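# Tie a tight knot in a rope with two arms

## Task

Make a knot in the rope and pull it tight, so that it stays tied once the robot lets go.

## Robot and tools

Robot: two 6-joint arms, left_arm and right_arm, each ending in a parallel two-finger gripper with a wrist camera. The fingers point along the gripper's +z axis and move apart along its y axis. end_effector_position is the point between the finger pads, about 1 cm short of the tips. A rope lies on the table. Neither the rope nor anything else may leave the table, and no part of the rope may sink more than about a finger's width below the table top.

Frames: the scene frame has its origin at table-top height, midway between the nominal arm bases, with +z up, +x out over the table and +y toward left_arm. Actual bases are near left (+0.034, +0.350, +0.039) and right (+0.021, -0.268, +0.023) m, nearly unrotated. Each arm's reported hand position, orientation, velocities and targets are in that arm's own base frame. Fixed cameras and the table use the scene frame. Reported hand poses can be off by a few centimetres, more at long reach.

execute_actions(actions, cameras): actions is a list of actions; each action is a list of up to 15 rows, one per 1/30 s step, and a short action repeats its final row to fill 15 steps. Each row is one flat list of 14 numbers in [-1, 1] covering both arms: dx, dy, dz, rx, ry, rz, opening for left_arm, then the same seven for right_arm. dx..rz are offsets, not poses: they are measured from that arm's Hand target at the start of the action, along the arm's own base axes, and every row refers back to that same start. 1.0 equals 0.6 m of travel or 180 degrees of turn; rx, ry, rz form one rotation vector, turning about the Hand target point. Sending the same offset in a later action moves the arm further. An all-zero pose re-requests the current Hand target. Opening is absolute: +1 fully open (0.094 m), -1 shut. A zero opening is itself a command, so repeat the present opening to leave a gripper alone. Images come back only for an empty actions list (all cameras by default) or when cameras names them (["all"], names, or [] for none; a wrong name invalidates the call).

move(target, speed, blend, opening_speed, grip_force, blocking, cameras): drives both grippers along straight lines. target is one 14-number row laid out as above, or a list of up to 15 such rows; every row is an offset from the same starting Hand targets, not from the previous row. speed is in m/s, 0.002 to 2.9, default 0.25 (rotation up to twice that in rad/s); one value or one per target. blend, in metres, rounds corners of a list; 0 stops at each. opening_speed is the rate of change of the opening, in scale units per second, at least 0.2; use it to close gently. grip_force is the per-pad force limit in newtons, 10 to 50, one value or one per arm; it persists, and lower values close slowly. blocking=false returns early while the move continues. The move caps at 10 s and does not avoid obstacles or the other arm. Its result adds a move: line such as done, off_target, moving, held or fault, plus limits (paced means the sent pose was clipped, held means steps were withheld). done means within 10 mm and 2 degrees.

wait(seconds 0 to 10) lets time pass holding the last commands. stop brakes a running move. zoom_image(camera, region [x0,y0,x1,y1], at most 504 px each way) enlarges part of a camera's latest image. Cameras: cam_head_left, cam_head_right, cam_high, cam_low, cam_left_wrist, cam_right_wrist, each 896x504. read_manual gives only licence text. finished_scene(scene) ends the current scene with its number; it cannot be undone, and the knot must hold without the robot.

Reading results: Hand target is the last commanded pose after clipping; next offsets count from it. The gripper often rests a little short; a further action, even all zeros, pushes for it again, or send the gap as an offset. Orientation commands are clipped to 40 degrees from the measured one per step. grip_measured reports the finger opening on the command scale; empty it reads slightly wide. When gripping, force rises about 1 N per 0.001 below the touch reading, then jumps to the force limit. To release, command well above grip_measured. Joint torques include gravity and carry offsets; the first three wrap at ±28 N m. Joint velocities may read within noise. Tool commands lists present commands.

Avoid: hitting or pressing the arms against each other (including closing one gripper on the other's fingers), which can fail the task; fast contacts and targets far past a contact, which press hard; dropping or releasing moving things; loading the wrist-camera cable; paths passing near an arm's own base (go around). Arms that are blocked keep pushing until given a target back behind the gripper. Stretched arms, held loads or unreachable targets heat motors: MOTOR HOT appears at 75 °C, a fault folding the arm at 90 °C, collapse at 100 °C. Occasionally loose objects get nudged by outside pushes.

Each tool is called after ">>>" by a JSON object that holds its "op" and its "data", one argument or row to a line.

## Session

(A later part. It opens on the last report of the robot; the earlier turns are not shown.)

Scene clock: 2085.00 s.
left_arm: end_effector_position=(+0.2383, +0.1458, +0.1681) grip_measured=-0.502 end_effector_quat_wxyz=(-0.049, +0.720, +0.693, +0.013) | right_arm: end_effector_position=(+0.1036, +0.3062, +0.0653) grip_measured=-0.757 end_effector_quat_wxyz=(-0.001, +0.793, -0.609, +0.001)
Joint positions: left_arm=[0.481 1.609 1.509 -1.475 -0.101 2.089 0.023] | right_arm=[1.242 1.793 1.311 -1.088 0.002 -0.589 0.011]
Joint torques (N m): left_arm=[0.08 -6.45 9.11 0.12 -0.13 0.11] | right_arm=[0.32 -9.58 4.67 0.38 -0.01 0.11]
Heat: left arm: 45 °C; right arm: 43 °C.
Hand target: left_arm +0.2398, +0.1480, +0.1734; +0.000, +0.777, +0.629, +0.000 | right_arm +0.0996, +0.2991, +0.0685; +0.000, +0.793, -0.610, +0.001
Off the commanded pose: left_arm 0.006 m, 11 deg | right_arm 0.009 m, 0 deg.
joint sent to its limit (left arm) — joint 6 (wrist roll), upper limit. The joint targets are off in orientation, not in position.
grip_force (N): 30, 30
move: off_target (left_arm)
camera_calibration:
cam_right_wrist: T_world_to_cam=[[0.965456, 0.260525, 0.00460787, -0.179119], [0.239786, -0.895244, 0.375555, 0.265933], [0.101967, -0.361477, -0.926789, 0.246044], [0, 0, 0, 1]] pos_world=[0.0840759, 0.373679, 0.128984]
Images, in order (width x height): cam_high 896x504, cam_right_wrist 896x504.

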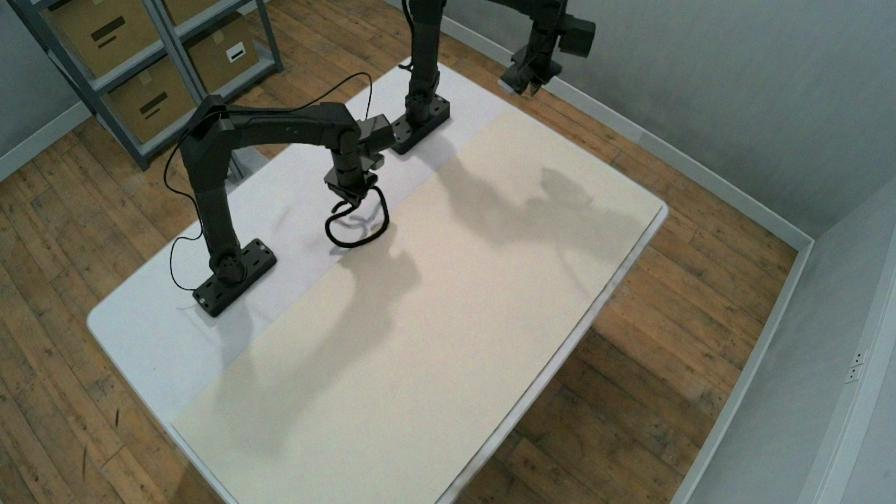

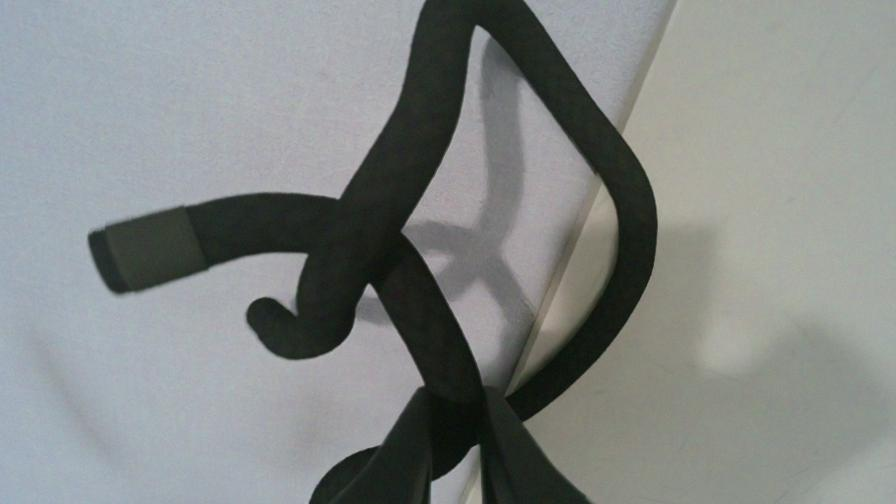

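>>> {"op": "move", "data": {
  "target": [
    [0,0,0,0,0,0,-0.5,0.02,0.0,-0.145,0,0,0,-1],
    [0,0,0,0,0,0,-0.5,0.02,0,-0.145,0,0,0,-0.55],
    [0,0,0,0,0,0,-0.5,0.02,0,0.1,0,0,0,-0.55],
    [0,0,0,0,0,0,-0.5,0.06,-0.03,0.1,0,0,-0.42,-0.5]
  ],
  "speed": 0.12,
  "opening_speed": 0.4,
  "cameras": ["cam_high","cam_right_wrist"]
}}

>>> {"op": "zoom_image", "data": {
  "camera": "cam_high",
  "region": [310, 170, 410, 270]
}}

Scene clock: 2129.30 s.
left_arm: end_effector_position=(+0.2383, +0.1458, +0.1681) grip_measured=-0.502 end_effector_quat_wxyz=(-0.049, +0.720, +0.693, +0.013) | right_arm: end_effector_position=(+0.1351, +0.2853, +0.1185) grip_measured=-0.553 end_effector_quat_wxyz=(-0.007, -0.259, +0.966, -0.009)
Joint positions: left_arm=[0.481 1.609 1.509 -1.475 -0.101 2.089 0.023] | right_arm=[1.126 1.759 1.483 -1.317 0 0.601 0.021]
Joint torques (N m): left_arm=[0.06 -6.42 9.13 0.12 -0.13 0.1] | right_arm=[-0.64 -9.84 6.27 0.29 -0.01 0.11]
Heat: left arm: 45 °C; right arm: 45 °C.
Hand target: left_arm +0.2398, +0.1480, +0.1734; +0.000, +0.777, +0.629, +0.000 | right_arm +0.1356, +0.2811, +0.1285; -0.001, -0.253, +0.968, +0.000
Tool commands: left_gripper/opening=-0.5 right_gripper/opening=-0.55
Off the commanded pose: left_arm 0.006 m, 11 deg | right_arm 0.011 m, 1 deg.
joint sent to its limit (left arm) — joint 6 (wrist roll), upper limit. The joint targets are off in orientation, not in position.
grip_force (N): 30, 30
move: off_target (left_arm, right_arm; path cut at 10 s); path passed 3 of 4 targets; target 4's new opening was not sent; target 2's new opening was sent with right_arm's hand 0.013 m and 1 deg from that target
camera_calibration:
cam_right_wrist: T_world_to_cam=[[0.503718, -0.86374, 0.0148836, 0.177724], [-0.797349, -0.458232, 0.392757, 0.23313], [-0.33242, -0.209706, -0.919522, 0.29901], [0, 0, 0, 1]] pos_world=[0.19576, 0.323039, 0.180737]
Images, in order (width x height): cam_high 896x504, cam_right_wrist 896x504.

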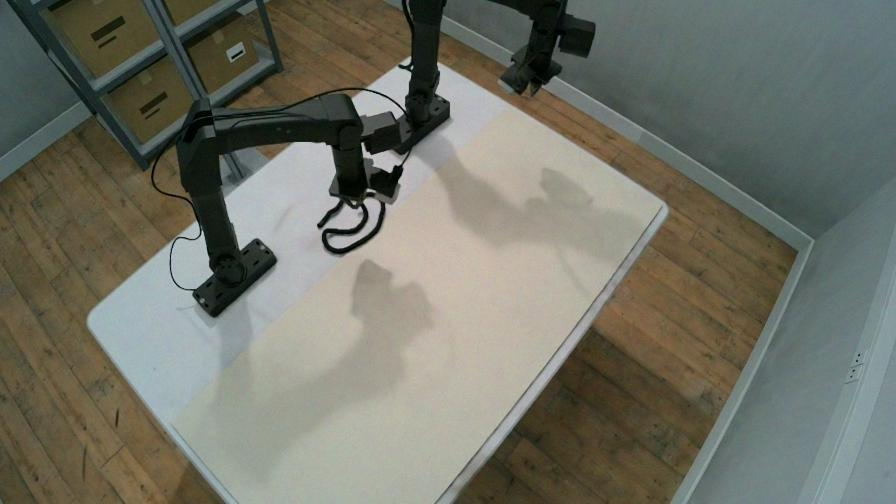

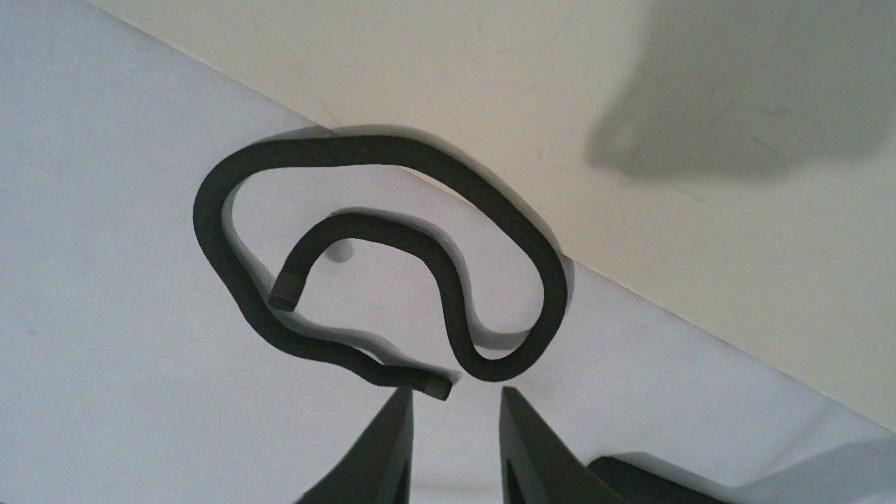

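Scaled by 5.040.

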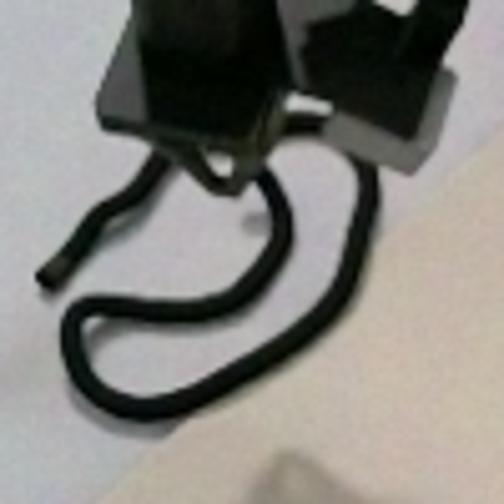

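>>> {"op": "move", "data": {
  "target": [
    [0,0,0,0,0,0,-0.5,-0.091,0.088,0,0,0,0.817,-0.5],
    [0,0,0,0,0,0,-0.5,-0.091,0.088,-0.155,0,0,0.817,-0.5]
  ],
  "speed": [0.35,0.2],
  "cameras": ["cam_right_wrist"]
}}

Scene clock: 2166.87 s.
left_arm: end_effector_position=(+0.2383, +0.1458, +0.1681) grip_measured=-0.502 end_effector_quat_wxyz=(-0.049, +0.720, +0.693, +0.013) | right_arm: end_effector_position=(+0.0850, +0.3379, +0.0452) grip_measured=-0.503 end_effector_quat_wxyz=(-0.012, +0.999, -0.039, +0.005)
Joint positions: left_arm=[0.481 1.609 1.509 -1.475 -0.101 2.089 0.023] | right_arm=[1.324 1.882 1.343 -1.005 0.005 -1.74 0.023]
Joint torques (N m): left_arm=[0.06 -6.45 9.13 0.11 -0.13 0.11] | right_arm=[0.51 -6.99 5.05 0.62 -0.03 -0.02]
Heat: left arm: 45 °C; right arm: 45 °C.
Hand target: left_arm +0.2398, +0.1480, +0.1734; +0.000, +0.777, +0.629, +0.000 | right_arm +0.0810, +0.3338, +0.0355; +0.000, +0.999, -0.032, +0.001
Off the commanded pose: left_arm 0.006 m, 11 deg | right_arm 0.011 m, 2 deg.
joint sent to its limit (left arm) — joint 6 (wrist roll), upper limit. The joint targets are off in orientation, not in position.
grip_force (N): 30, 30
move: off_target (left_arm, right_arm)
camera_calibration:
cam_right_wrist: T_world_to_cam=[[0.0736884, 0.996903, 0.0274562, -0.343382], [0.91977, -0.0785769, 0.384511, -0.0278004], [0.385478, -0.00308058, -0.922712, 0.0952696], [0, 0, 0, 1]] pos_world=[0.0141489, 0.340428, 0.108024]
Images, in order (width x height): cam_right_wrist 896x504.

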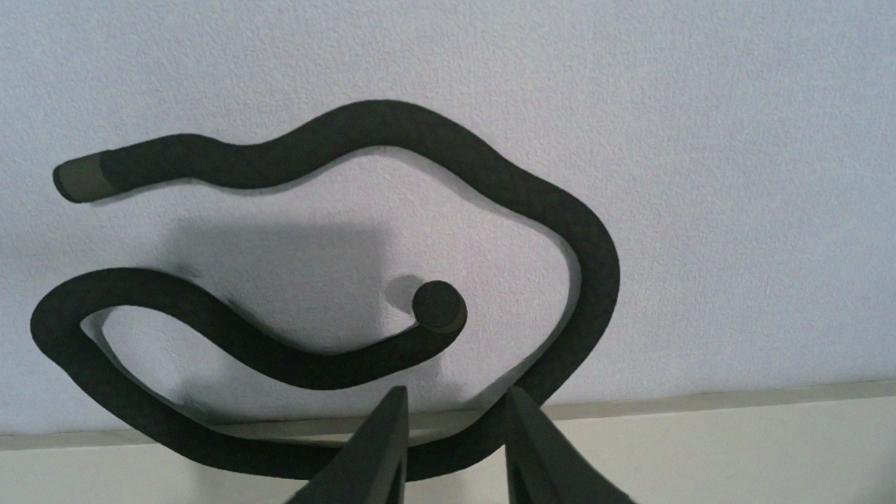

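>>> {"op": "move", "data": {
  "target": [
    [0,0,0,0,0,0,-0.5,0.0217,-0.043,0.06,0,0,-0.428,-0.5],
    [0,0,0,0,0,0,-0.5,0.0217,-0.043,-0.01,0,0,-0.428,-0.5]
  ],
  "speed": [0.25,0.15],
  "cameras": ["cam_right_wrist"]
}}

Scene clock: 2185.60 s.
left_arm: end_effector_position=(+0.2383, +0.1458, +0.1681) grip_measured=-0.502 end_effector_quat_wxyz=(-0.049, +0.720, +0.693, +0.013) | right_arm: end_effector_position=(+0.0933, +0.3123, +0.0391) grip_measured=-0.503 end_effector_quat_wxyz=(-0.009, +0.766, -0.643, -0.001)
Joint positions: left_arm=[0.481 1.609 1.509 -1.475 -0.101 2.089 0.023] | right_arm=[1.28 1.817 1.233 -0.969 0.005 -0.466 0.023]
Joint torques (N m): left_arm=[0.06 -6.45 9.13 0.12 -0.13 0.11] | right_arm=[-0.65 -6.45 4.75 0.7 -0.03 0.09]
Heat: left arm: 45 °C; right arm: 44 °C.
Hand target: left_arm +0.2398, +0.1480, +0.1734; +0.000, +0.777, +0.629, +0.000 | right_arm +0.0940, +0.3081, +0.0295; +0.000, +0.762, -0.648, +0.001
Off the commanded pose: left_arm 0.006 m, 11 deg | right_arm 0.011 m, 1 deg.
joint sent to its limit (left arm) — joint 6 (wrist roll), upper limit. The joint targets are off in orientation, not in position.
grip_force (N): 30, 30
move: off_target (left_arm, right_arm)
camera_calibration:
cam_right_wrist: T_world_to_cam=[[0.984108, 0.176977, 0.0144982, -0.146655], [0.159715, -0.917885, 0.363288, 0.298797], [0.0776013, -0.3552, -0.931564, 0.225515], [0, 0, 0, 1]] pos_world=[0.0791018, 0.380319, 0.103658]
Images, in order (width x height): cam_right_wrist 896x504.

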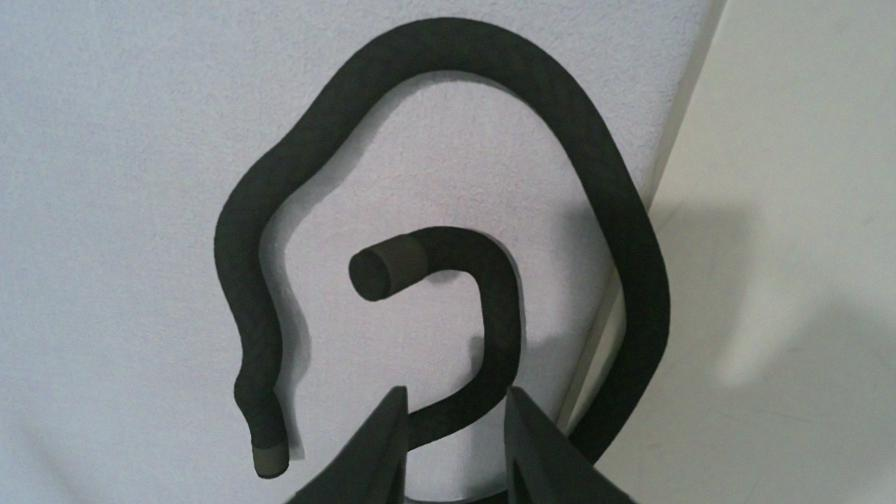

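>>> {"op": "move", "data": {
  "target": [
    [0,0,0,0,0,0,-0.5,0.0235,-0.007,0,0,0,0,-0.5],
    [0,0,0,0,0,0,-0.5,0.0235,-0.012,-0.078,0,0,0,-0.5]
  ],
  "speed": 0.12,
  "cameras": ["cam_right_wrist"]
}}

Scene clock: 2197.70 s.
left_arm: end_effector_position=(+0.2383, +0.1458, +0.1681) grip_measured=-0.502 end_effector_quat_wxyz=(-0.049, +0.720, +0.693, +0.013) | right_arm: end_effector_position=(+0.1078, +0.3061, -0.0076) grip_measured=-0.503 end_effector_quat_wxyz=(-0.010, +0.763, -0.646, -0.001)
Joint positions: left_arm=[0.481 1.609 1.509 -1.475 -0.101 2.089 0.023] | right_arm=[1.232 1.886 1.12 -0.786 0.005 -0.504 0.023]
Joint torques (N m): left_arm=[0.05 -6.43 9.13 0.11 -0.13 0.1] | right_arm=[-0.66 -6.41 4.51 0.75 -0.04 -0.02]
Heat: left arm: 45 °C; right arm: 43 °C.
Hand target: left_arm +0.2398, +0.1480, +0.1734; +0.000, +0.777, +0.629, +0.000 | right_arm +0.1082, +0.3009, -0.0173; +0.000, +0.762, -0.648, +0.001
Off the commanded pose: left_arm 0.006 m, 11 deg | right_arm 0.011 m, 1 deg.
joint sent to its limit (left arm) — joint 6 (wrist roll), upper limit. The joint targets are off in orientation, not in position.
grip_force (N): 30, 30
move: off_target (left_arm, right_arm)
camera_calibration:
cam_right_wrist: T_world_to_cam=[[0.985789, 0.167282, 0.0154026, -0.156417], [0.150369, -0.919551, 0.363065, 0.309248], [0.0748975, -0.355589, -0.931637, 0.179067], [0, 0, 0, 1]] pos_world=[0.0942817, 0.374209, 0.0569581]
Images, in order (width x height): cam_right_wrist 896x504.

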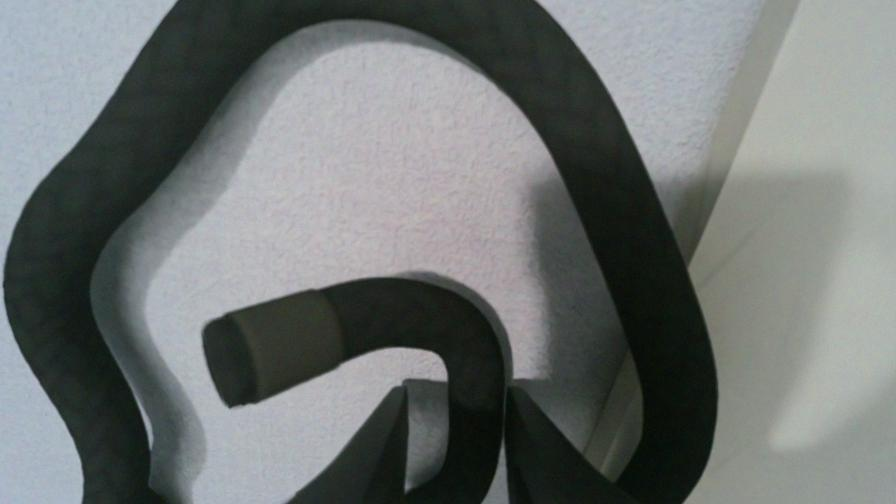

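>>> {"op": "move", "data": {
  "target": [
    [0,0,0,0,0,0,-0.5,0,0,0,0,0,0,-1],
    [0,0,0,0,0,0,-0.5,0,0,0.14,0,0,0,-1],
    [0,0,0,0,0,0,-0.5,-0.08,0.05,0.14,0,0,-0.2,-1]
  ],
  "speed": [0.1,0.12,0.12],
  "opening_speed": 0.8,
  "cameras": ["cam_right_wrist","cam_high"]
}}

>>> {"op": "zoom_image", "data": {
  "camera": "cam_high",
  "region": [300, 170, 400, 270]
}}

Scene clock: 2224.27 s.
left_arm: end_effector_position=(+0.2383, +0.1458, +0.1681) grip_measured=-0.502 end_effector_quat_wxyz=(-0.049, +0.720, +0.693, +0.013) | right_arm: end_effector_position=(+0.0619, +0.3248, +0.0654) grip_measured=-0.753 end_effector_quat_wxyz=(+0.002, -0.524, +0.852, +0.000)
Joint positions: left_arm=[0.481 1.609 1.509 -1.475 -0.101 2.089 0.023] | right_arm=[1.381 1.819 1.344 -1.094 0.003 0.278 0.012]
Joint torques (N m): left_arm=[0.06 -6.45 9.13 0.11 -0.13 0.1] | right_arm=[0.53 -6.06 8.95 0.32 -0.03 0.09]
Heat: left arm: 45 °C; right arm: 42 °C.
Hand target: left_arm +0.2398, +0.1480, +0.1734; +0.000, +0.777, +0.629, +0.000 | right_arm +0.0601, +0.3309, +0.0666; -0.001, -0.525, +0.851, -0.001
Off the commanded pose: left_arm 0.006 m, 11 deg | right_arm 0.007 m, 0 deg.
joint sent to its limit (left arm) — joint 6 (wrist roll), upper limit. The joint targets are off in orientation, not in position.
grip_force (N): 30, 30
move: off_target (left_arm)
camera_calibration:
cam_right_wrist: T_world_to_cam=[[0.894153, -0.44774, 0.00429216, 0.0907477], [-0.416866, -0.828921, 0.372977, 0.311868], [-0.163439, -0.335288, -0.927831, 0.265011], [0, 0, 0, 1]] pos_world=[0.092178, 0.388, 0.129177]
Images, in order (width x height): cam_high 896x504, cam_right_wrist 896x504.

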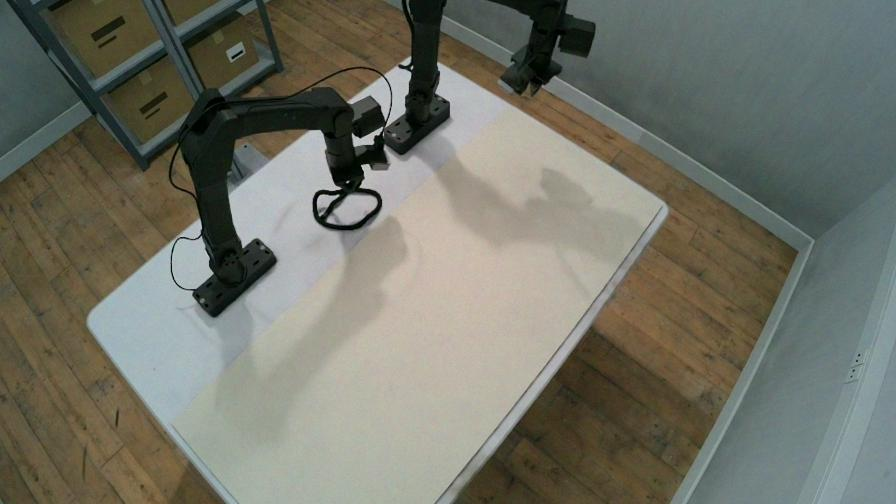

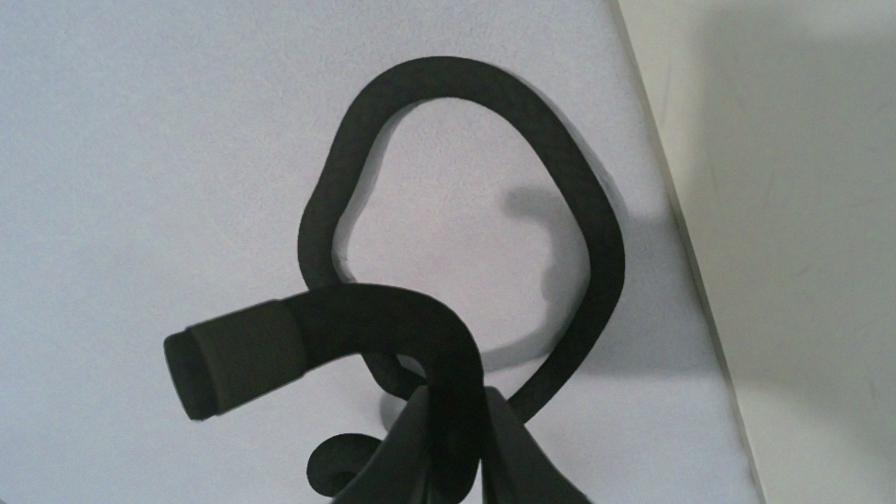

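Scaled by 5.040.

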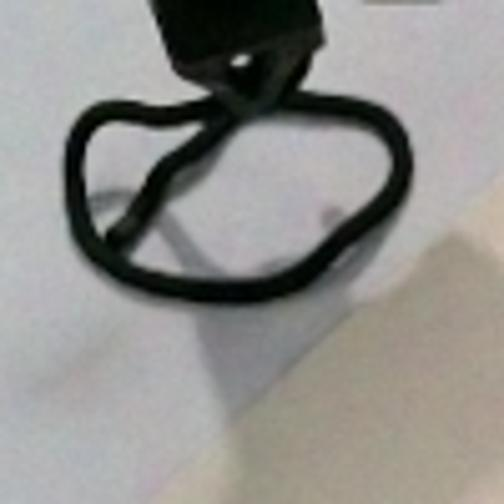

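>>> {"op": "move", "data": {
  "target": [
    [0,0,0,0,0,0,-0.5,-0.083,0.025,0.0,0,0,-0.06,-1]
  ],
  "speed": 0.12,
  "cameras": ["cam_right_wrist","cam_high"]
}}

>>> {"op": "zoom_image", "data": {
  "camera": "cam_high",
  "region": [300, 150, 400, 250]
}}

Scene clock: 2240.27 s.
left_arm: end_effector_position=(+0.2383, +0.1458, +0.1681) grip_measured=-0.502 end_effector_quat_wxyz=(-0.049, +0.720, +0.693, +0.013) | right_arm: end_effector_position=(+0.0116, +0.3407, +0.0661) grip_measured=-0.753 end_effector_quat_wxyz=(+0.001, -0.443, +0.897, +0.003)
Joint positions: left_arm=[0.481 1.609 1.509 -1.475 -0.101 2.089 0.023] | right_arm=[1.533 1.854 1.392 -1.103 -0.001 0.615 0.012]
Joint torques (N m): left_arm=[0.06 -6.43 9.11 0.12 -0.13 0.1] | right_arm=[0.32 -6.32 8.94 0.3 0 0.1]
Heat: left arm: 45 °C; right arm: 42 °C.
Hand target: left_arm +0.2398, +0.1480, +0.1734; +0.000, +0.777, +0.629, +0.000 | right_arm +0.0103, +0.3459, +0.0668; -0.001, -0.442, +0.897, +0.000
Off the commanded pose: left_arm 0.006 m, 11 deg | right_arm 0.005 m, 0 deg.
joint sent to its limit (left arm) — joint 6 (wrist roll), upper limit. The joint targets are off in orientation, not in position.
grip_force (N): 30, 30
move: off_target (left_arm)
camera_calibration:
cam_right_wrist: T_world_to_cam=[[0.796047, -0.605231, -0.00207569, 0.198139], [-0.561074, -0.739245, 0.372441, 0.275024], [-0.226947, -0.295316, -0.928053, 0.249975], [0, 0, 0, 1]] pos_world=[0.0533123, 0.397052, 0.129971]
Images, in order (width x height): cam_high 896x504, cam_right_wrist 896x504.

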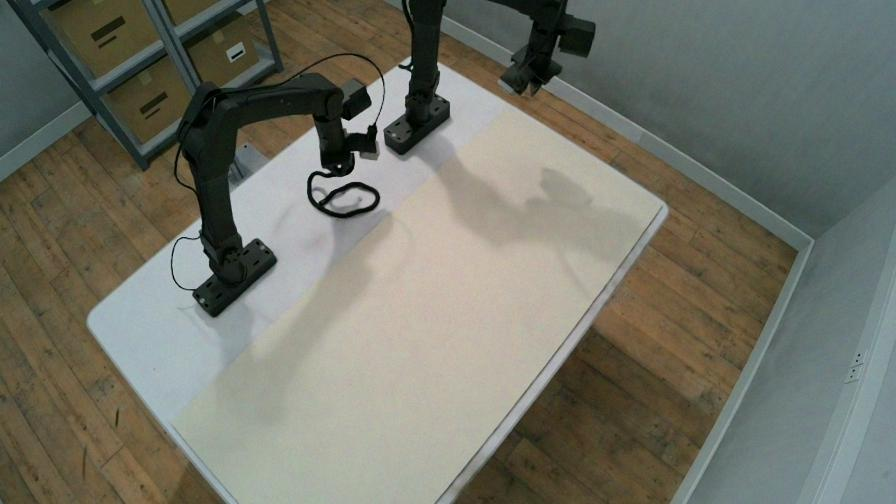

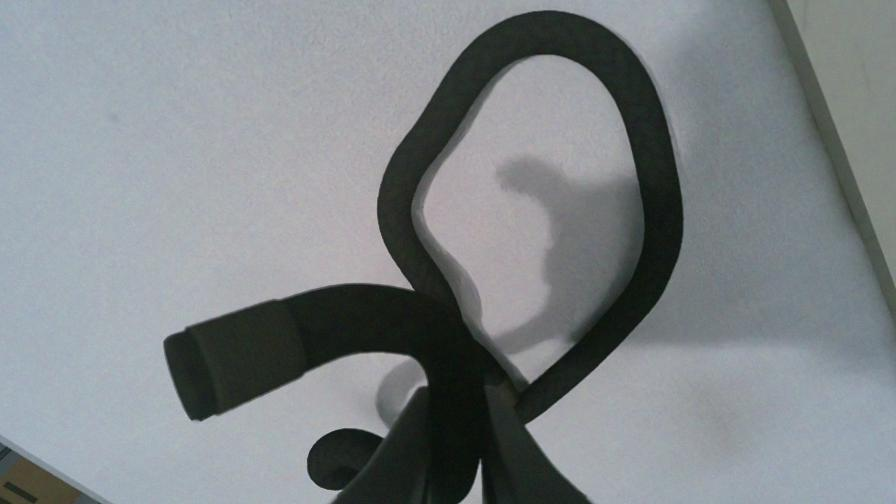

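Scaled by 5.040.

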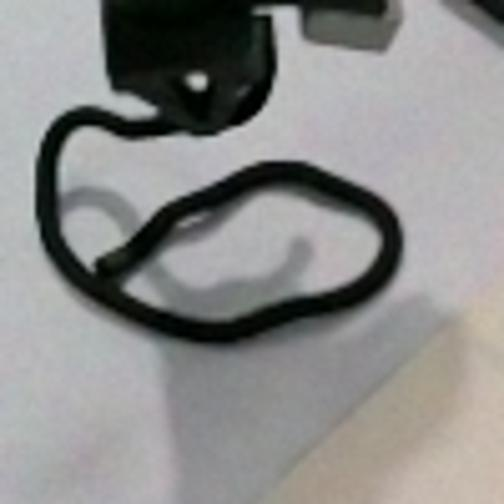

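>>> {"op": "move", "data": {
  "target": [
    [0,0,0,0,0,0,-0.5,0.035,-0.048,0.0,0,0,-0.222,-1],
    [0,0,0,0,0,0,-0.5,0.035,-0.048,-0.06,0,0,-0.222,-1]
  ],
  "speed": 0.12,
  "cameras": ["cam_right_wrist","cam_high"]
}}

>>> {"op": "zoom_image", "data": {
  "camera": "cam_high",
  "region": [300, 150, 400, 250]
}}

Scene clock: 2304.90 s.
left_arm: end_effector_position=(+0.2383, +0.1458, +0.1681) grip_measured=-0.502 end_effector_quat_wxyz=(-0.049, +0.720, +0.693, +0.013) | right_arm: end_effector_position=(+0.0289, +0.3222, +0.0389) grip_measured=-0.753 end_effector_quat_wxyz=(+0.001, -0.116, +0.993, +0.009)
Joint positions: left_arm=[0.481 1.609 1.509 -1.475 -0.101 2.089 0.023] | right_arm=[1.477 1.807 1.22 -0.965 -0.003 1.244 0.012]
Joint torques (N m): left_arm=[0.06 -6.41 9.1 0.12 -0.13 0.1] | right_arm=[-0.62 -6.75 4.68 0.63 0.01 0.1]
Heat: left arm: 45 °C; right arm: 43 °C.
Hand target: left_arm +0.2398, +0.1480, +0.1734; +0.000, +0.777, +0.629, +0.000 | right_arm +0.0313, +0.3171, +0.0308; -0.001, -0.109, +0.994, +0.000
Off the commanded pose: left_arm 0.006 m, 11 deg | right_arm 0.010 m, 1 deg.
joint sent to its limit (left arm) — joint 6 (wrist roll), upper limit. The joint targets are off in orientation, not in position.
grip_force (N): 30, 30
move: off_target (left_arm)
camera_calibration:
cam_right_wrist: T_world_to_cam=[[0.233443, -0.972233, -0.0163335, 0.308169], [-0.900837, -0.222562, 0.372772, 0.124456], [-0.366057, -0.0723072, -0.927779, 0.155343], [0, 0, 0, 1]] pos_world=[0.097039, 0.338544, 0.102763]
Images, in order (width x height): cam_high 896x504, cam_right_wrist 896x504.

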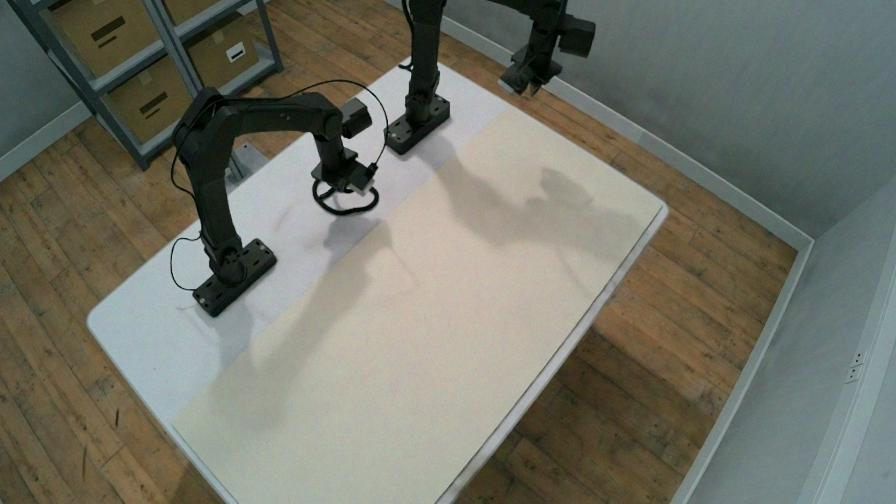

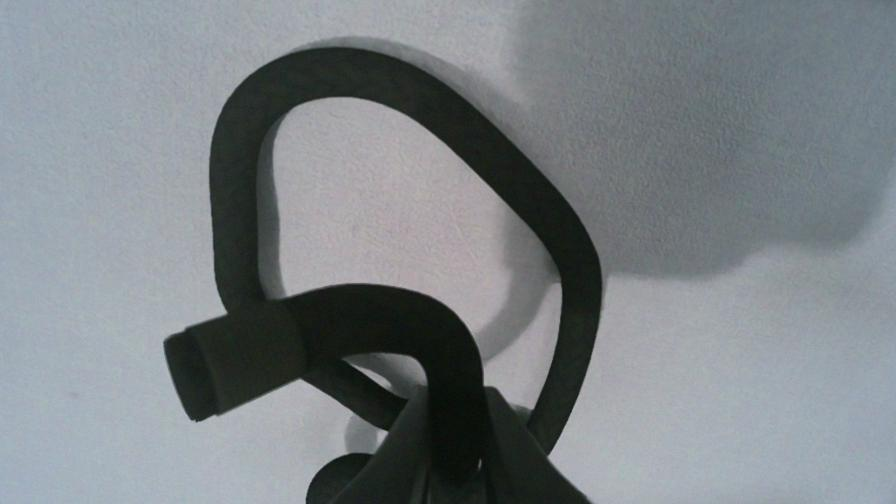

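Scaled by 5.040.

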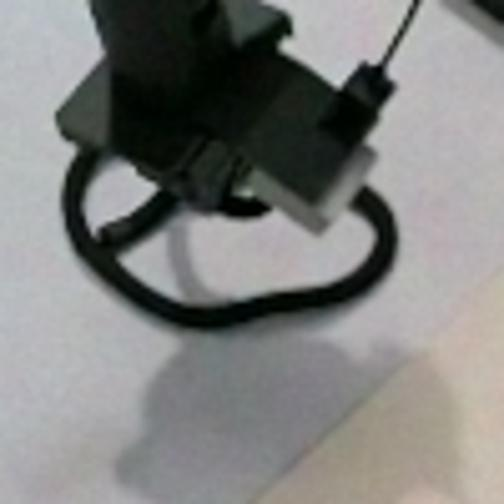

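>>> {"op": "move", "data": {
  "target": [
    [0,0,0,0,0,0,-0.5,0,0,-0.077,0,0,0,-1],
    [0,0,0,0,0,0,-0.5,0,0,-0.077,0,0,0,-0.55],
    [0,0,0,0,0,0,-0.5,0,0,0.16,0,0,0,-0.55]
  ],
  "speed": 0.12,
  "opening_speed": 0.4,
  "cameras": ["cam_high","cam_right_wrist"]
}}

>>> {"op": "zoom_image", "data": {
  "camera": "cam_high",
  "region": [300, 150, 400, 250]
}}

Scene clock: 2320.23 s.
left_arm: end_effector_position=(+0.2383, +0.1458, +0.1681) grip_measured=-0.502 end_effector_quat_wxyz=(-0.049, +0.720, +0.693, +0.013) | right_arm: end_effector_position=(+0.0281, +0.3149, +0.1131) grip_measured=-0.553 end_effector_quat_wxyz=(-0.005, -0.116, +0.993, -0.014)
Joint positions: left_arm=[0.481 1.609 1.509 -1.475 -0.101 2.089 0.023] | right_arm=[1.477 1.769 1.473 -1.305 -0.004 1.245 0.021]
Joint torques (N m): left_arm=[0.06 -6.45 9.13 0.12 -0.13 0.11] | right_arm=[-0.62 -8.9 8.58 0.17 0.02 0.1]
Heat: left arm: 45 °C; right arm: 42 °C.
Hand target: left_arm +0.2398, +0.1480, +0.1734; +0.000, +0.777, +0.629, +0.000 | right_arm +0.0313, +0.3170, +0.1268; -0.001, -0.109, +0.994, +0.000
Off the commanded pose: left_arm 0.006 m, 11 deg | right_arm 0.014 m, 2 deg.
joint sent to its limit (left arm) — joint 6 (wrist roll), upper limit. The joint targets are off in orientation, not in position.
grip_force (N): 30, 30
move: off_target (left_arm, right_arm); target 2's new opening was sent with right_arm's hand 0.012 m and 2 deg from that target
camera_calibration:
cam_right_wrist: T_world_to_cam=[[0.233104, -0.972024, 0.0288375, 0.297298], [-0.898897, -0.204064, 0.38774, 0.0868278], [-0.371008, -0.116306, -0.921318, 0.236589], [0, 0, 0, 1]] pos_world=[0.0965242, 0.334216, 0.175734]
Images, in order (width x height): cam_high 896x504, cam_right_wrist 896x504.

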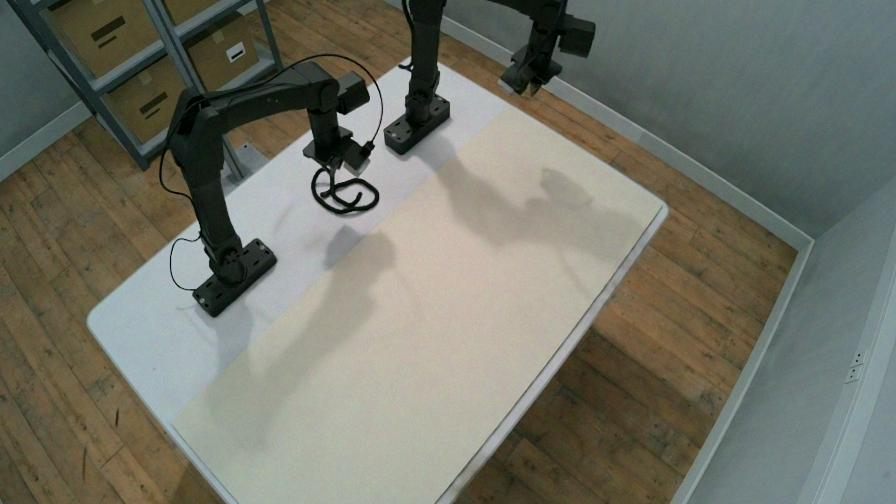

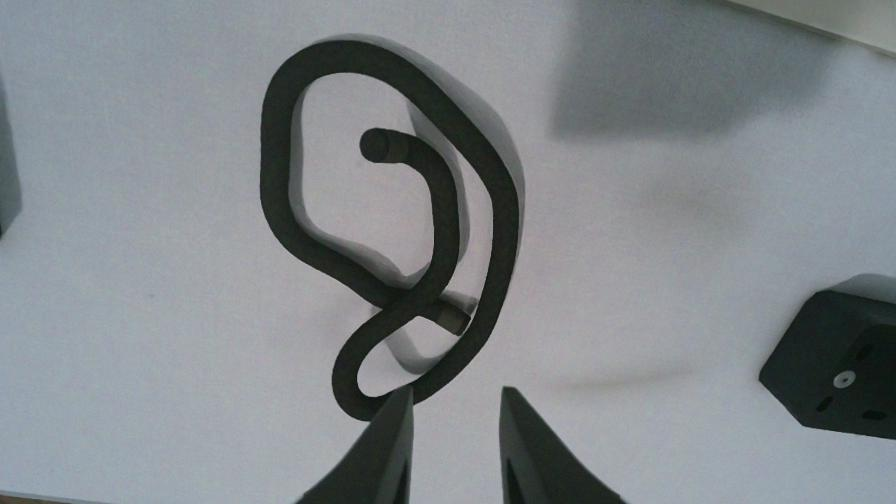

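Scaled by 5.040.

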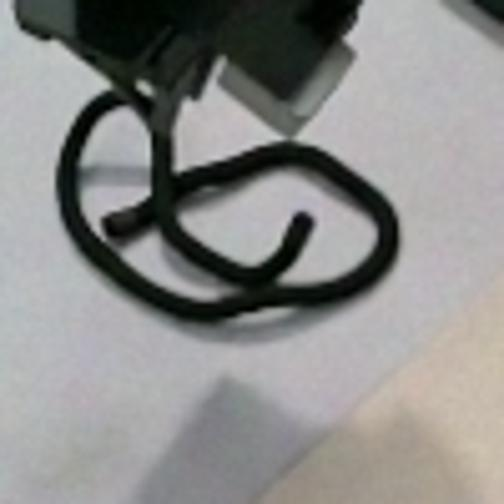

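>>> {"op": "move", "data": {
  "target": [
    [0,0,0,0,0,0,-0.5,0.007,0.13,-0.03,0,0,0,-0.45],
    [0,0,0,0,0,0,-0.5,0.007,0.13,-0.155,0,0,0,-0.45]
  ],
  "speed": [0.25,0.15],
  "cameras": ["cam_right_wrist"]
}}

Scene clock: 2338.17 s.
left_arm: end_effector_position=(+0.2383, +0.1458, +0.1681) grip_measured=-0.502 end_effector_quat_wxyz=(-0.049, +0.720, +0.693, +0.013) | right_arm: end_effector_position=(+0.0360, +0.3992, +0.0465) grip_measured=-0.453 end_effector_quat_wxyz=(+0.001, -0.111, +0.994, +0.014)
Joint positions: left_arm=[0.481 1.609 1.509 -1.475 -0.101 2.089 0.023] | right_arm=[1.477 2.075 1.623 -1.092 -0.004 1.254 0.026]
Joint torques (N m): left_arm=[0.06 -6.42 9.11 0.12 -0.13 0.11] | right_arm=[0.1 -8.24 5.15 0.65 0.02 0.1]
Heat: left arm: 45 °C; right arm: 43 °C.
Hand target: left_arm +0.2398, +0.1480, +0.1734; +0.000, +0.777, +0.629, +0.000 | right_arm +0.0355, +0.3951, +0.0338; -0.001, -0.109, +0.994, +0.000
Off the commanded pose: left_arm 0.006 m, 11 deg | right_arm 0.013 m, 2 deg.
joint sent to its limit (left arm) — joint 6 (wrist roll), upper limit. The joint targets are off in orientation, not in position.
grip_force (N): 30, 30
move: off_target (left_arm, right_arm)
camera_calibration:
cam_right_wrist: T_world_to_cam=[[0.224228, -0.974208, -0.0253004, 0.383007], [-0.902864, -0.217439, 0.370886, 0.143311], [-0.366822, -0.0603201, -0.928334, 0.165797], [0, 0, 0, 1]] pos_world=[0.104328, 0.414291, 0.110453]
Images, in order (width x height): cam_right_wrist 896x504.

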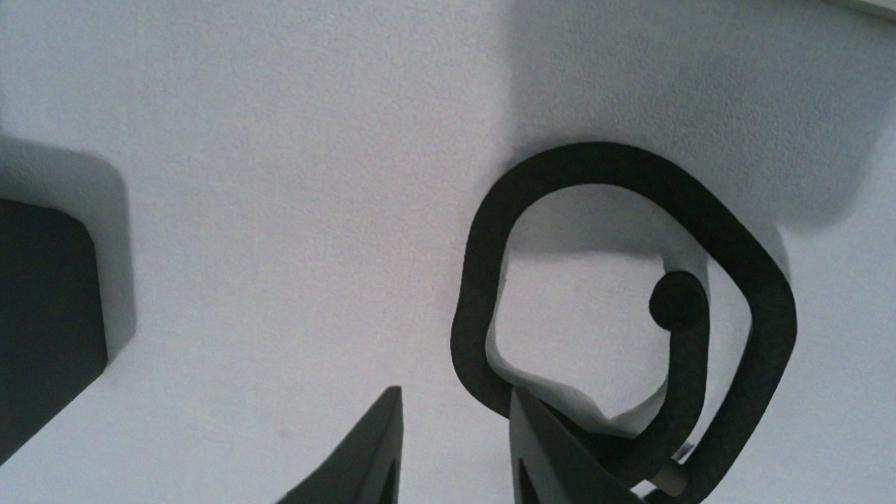

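>>> {"op": "move", "data": {
  "target": [
    [0,0,0,0,0,0,-0.5,0.028,-0.005,0,0,0,0,-0.45],
    [0,0,0,0,0,0,-0.5,0.028,-0.005,-0.088,0,0,0,-0.45]
  ],
  "speed": [0.15,0.12],
  "cameras": ["cam_right_wrist"]
}}

Scene clock: 2348.37 s.
left_arm: end_effector_position=(+0.2383, +0.1458, +0.1681) grip_measured=-0.502 end_effector_quat_wxyz=(-0.049, +0.720, +0.693, +0.013) | right_arm: end_effector_position=(+0.0511, +0.3982, -0.0060) grip_measured=-0.453 end_effector_quat_wxyz=(+0.001, -0.109, +0.994, +0.014)
Joint positions: left_arm=[0.481 1.609 1.509 -1.475 -0.101 2.089 0.023] | right_arm=[1.439 2.137 1.503 -0.908 -0.005 1.221 0.026]
Joint torques (N m): left_arm=[0.06 -6.43 9.13 0.12 -0.13 0.11] | right_arm=[-0.25 -8.32 4.88 0.66 0.03 -0.01]
Heat: left arm: 45 °C; right arm: 42 °C.
Hand target: left_arm +0.2398, +0.1480, +0.1734; +0.000, +0.777, +0.629, +0.000 | right_arm +0.0523, +0.3922, -0.0190; -0.001, -0.109, +0.994, +0.000
Off the commanded pose: left_arm 0.006 m, 11 deg | right_arm 0.014 m, 2 deg.
joint sent to its limit (left arm) — joint 6 (wrist roll), upper limit. The joint targets are off in orientation, not in position.
grip_force (N): 30, 30
move: off_target (left_arm, right_arm)
camera_calibration:
cam_right_wrist: T_world_to_cam=[[0.219349, -0.975302, -0.0259277, 0.378013], [-0.903736, -0.213124, 0.371267, 0.174408], [-0.367623, -0.0580053, -0.928164, 0.121643], [0, 0, 0, 1]] pos_world=[0.119421, 0.412903, 0.0579541]
Images, in order (width x height): cam_right_wrist 896x504.

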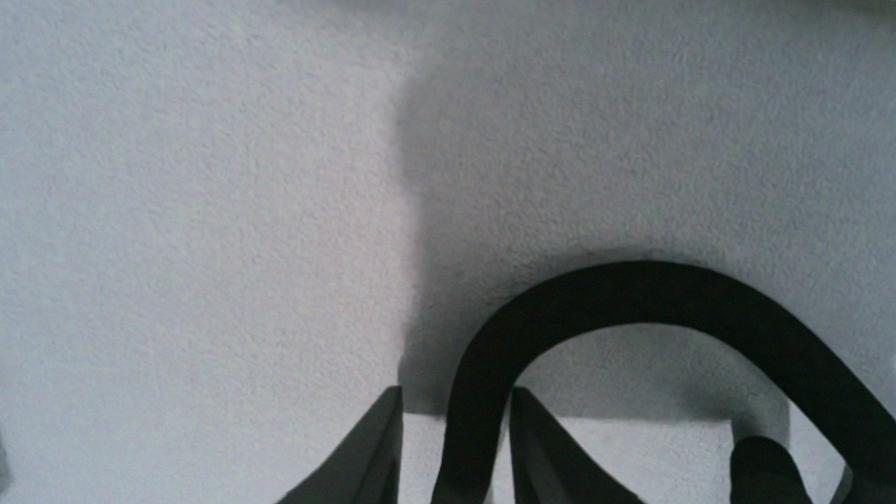

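>>> {"op": "move", "data": {
  "target": [
    [0,0,0,0,0,0,-0.5,0,0,0,0,0,0,-1],
    [0,0,0,0,0,0,-0.5,0,0,0.11,0,0,0,-1],
    [0,0,0,0,0,0,-0.5,0.01,-0.06,0.11,0,0,0,-1]
  ],
  "speed": [0.1,0.12,0.1],
  "opening_speed": 0.8,
  "cameras": ["cam_right_wrist","cam_high"]
}}

>>> {"op": "zoom_image", "data": {
  "camera": "cam_high",
  "region": [300, 150, 400, 250]
}}

Scene clock: 2368.30 s.
left_arm: end_effector_position=(+0.2383, +0.1458, +0.1681) grip_measured=-0.502 end_effector_quat_wxyz=(-0.049, +0.720, +0.693, +0.013) | right_arm: end_effector_position=(+0.0562, +0.3589, +0.0420) grip_measured=-0.752 end_effector_quat_wxyz=(-0.005, -0.109, +0.994, -0.009)
Joint positions: left_arm=[0.481 1.609 1.509 -1.475 -0.101 2.089 0.023] | right_arm=[1.41 1.982 1.468 -1.077 -0.005 1.191 0.012]
Joint torques (N m): left_arm=[0.06 -6.43 9.13 0.12 -0.13 0.11] | right_arm=[-0.39 -11.19 4.57 0.54 0.03 -0.02]
Heat: left arm: 45 °C; right arm: 41 °C.
Hand target: left_arm +0.2398, +0.1480, +0.1734; +0.000, +0.777, +0.629, +0.000 | right_arm +0.0583, +0.3561, +0.0469; -0.001, -0.109, +0.994, +0.000
Off the commanded pose: left_arm 0.006 m, 11 deg | right_arm 0.006 m, 1 deg.
joint sent to its limit (left arm) — joint 6 (wrist roll), upper limit. The joint targets are off in orientation, not in position.
grip_force (N): 30, 30
move: off_target (left_arm)
camera_calibration:
cam_right_wrist: T_world_to_cam=[[0.220453, -0.975223, 0.0184441, 0.337852], [-0.900921, -0.196337, 0.387031, 0.146042], [-0.373821, -0.101939, -0.921882, 0.18167], [0, 0, 0, 1]] pos_world=[0.125004, 0.376673, 0.104724]
Images, in order (width x height): cam_high 896x504, cam_right_wrist 896x504.

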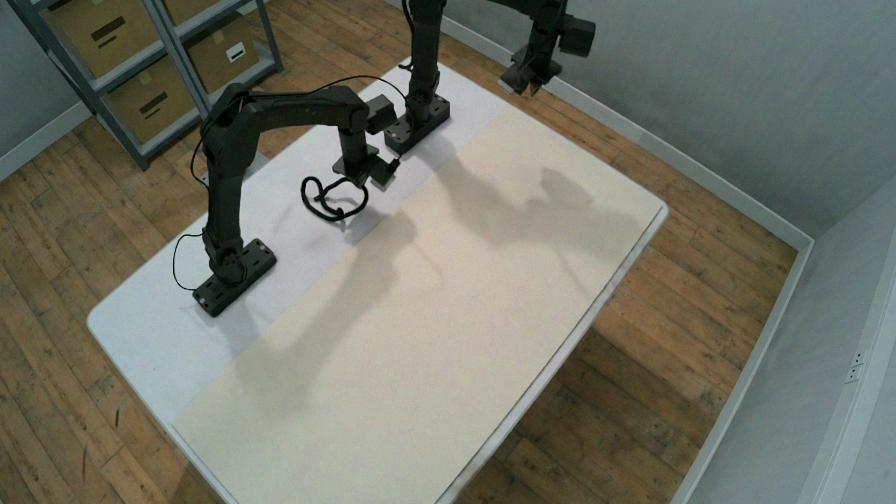

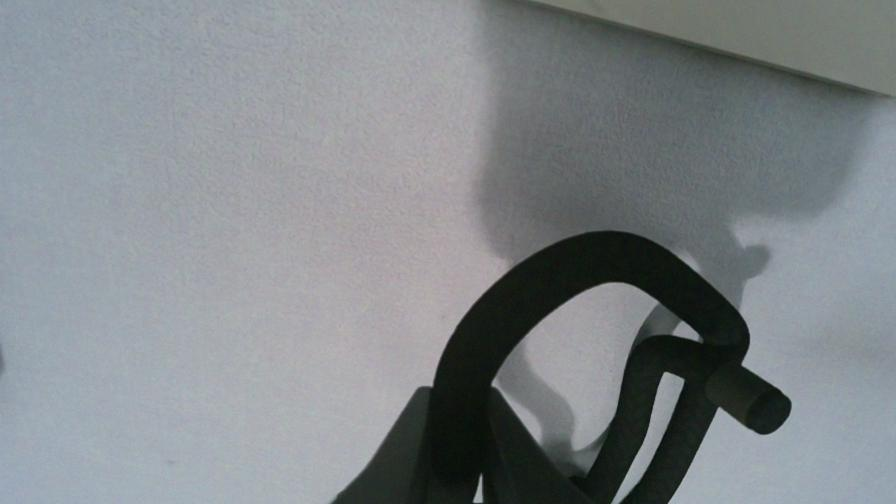

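Scaled by 5.040.

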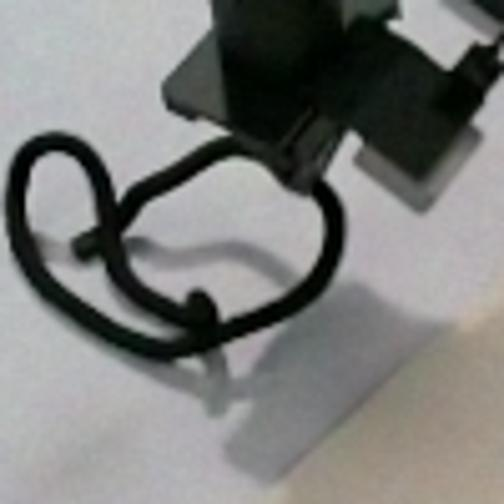

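>>> {"op": "move", "data": {
  "target": [
    [0,0,0,0,0,0,-0.5,-0.01,0.05,-0.05,0,0,0,-1],
    [0,0,0,0,0,0,-0.5,-0.01,0.05,-0.108,0,0,0,-1],
    [0,0,0,0,0,0,-0.5,-0.01,0.05,-0.108,0,0,0,-0.55],
    [0,0,0,0,0,0,-0.5,-0.01,0.05,0.05,0,0,0,-0.55],
    [0,0,0,0,0,0,-0.5,0.0,-0.1,0.13,0,0,0,-0.55]
  ],
  "speed": 0.15,
  "opening_speed": 0.5,
  "cameras": ["cam_high","cam_right_wrist"]
}}

>>> {"op": "zoom_image", "data": {
  "camera": "cam_high",
  "region": [300, 150, 400, 250]
}}

Scene clock: 2386.00 s.
left_arm: end_effector_position=(+0.2383, +0.1458, +0.1681) grip_measured=-0.502 end_effector_quat_wxyz=(-0.049, +0.720, +0.693, +0.013) | right_arm: end_effector_position=(+0.0577, +0.3082, +0.1260) grip_measured=-0.553 end_effector_quat_wxyz=(+0.001, -0.110, +0.994, +0.013)
Joint positions: left_arm=[0.481 1.609 1.509 -1.475 -0.101 2.089 0.023] | right_arm=[1.379 1.705 1.45 -1.291 -0.005 1.159 0.021]
Joint torques (N m): left_arm=[0.05 -6.43 9.11 0.13 -0.13 0.1] | right_arm=[-0.53 -8.29 4.63 0.32 0.03 -0.01]
Heat: left arm: 45 °C; right arm: 42 °C.
Hand target: left_arm +0.2398, +0.1480, +0.1734; +0.000, +0.777, +0.629, +0.000 | right_arm +0.0583, +0.2960, +0.1249; -0.001, -0.109, +0.994, +0.000
Off the commanded pose: left_arm 0.006 m, 11 deg | right_arm 0.012 m, 2 deg.
joint sent to its limit (left arm) — joint 6 (wrist roll), upper limit. The joint targets are off in orientation, not in position.
grip_force (N): 30, 30
move: off_target (left_arm, right_arm); target 3's new opening was sent with right_arm's hand 0.015 m and 2 deg from that target
camera_calibration:
cam_right_wrist: T_world_to_cam=[[0.22199, -0.974779, -0.0229588, 0.29152], [-0.903468, -0.214491, 0.371133, 0.112705], [-0.366697, -0.0616453, -0.928296, 0.242477], [0, 0, 0, 1]] pos_world=[0.126026, 0.323289, 0.189955]
Images, in order (width x height): cam_high 896x504, cam_right_wrist 896x504.

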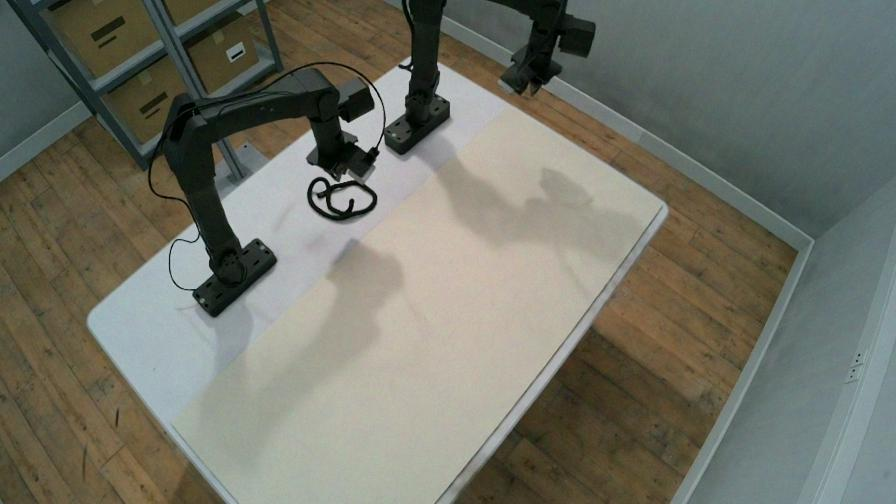

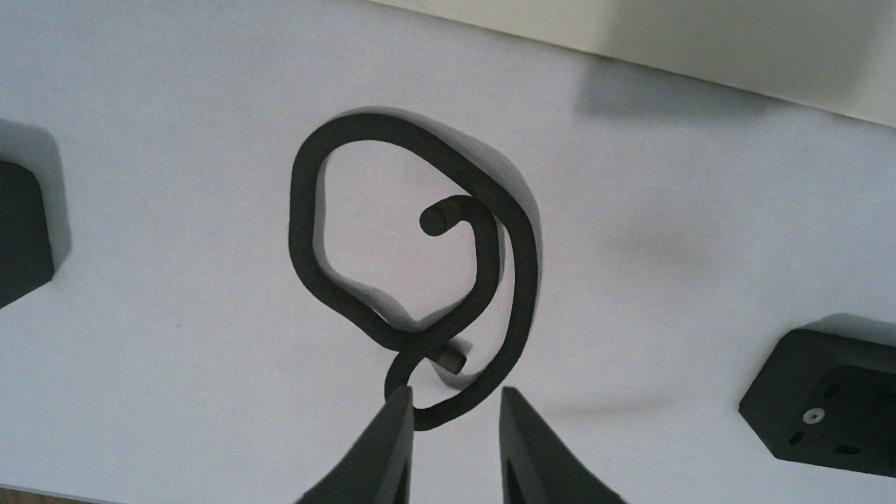

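Scaled by 5.040.

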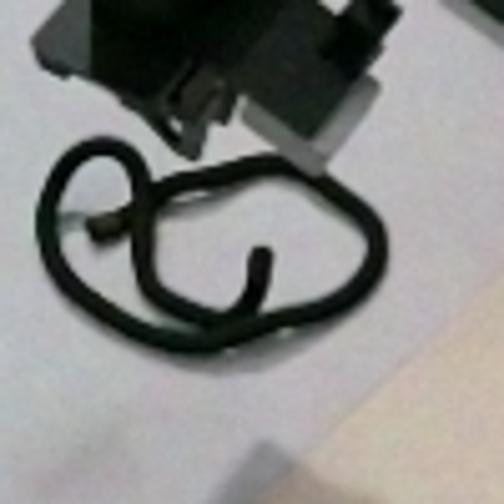

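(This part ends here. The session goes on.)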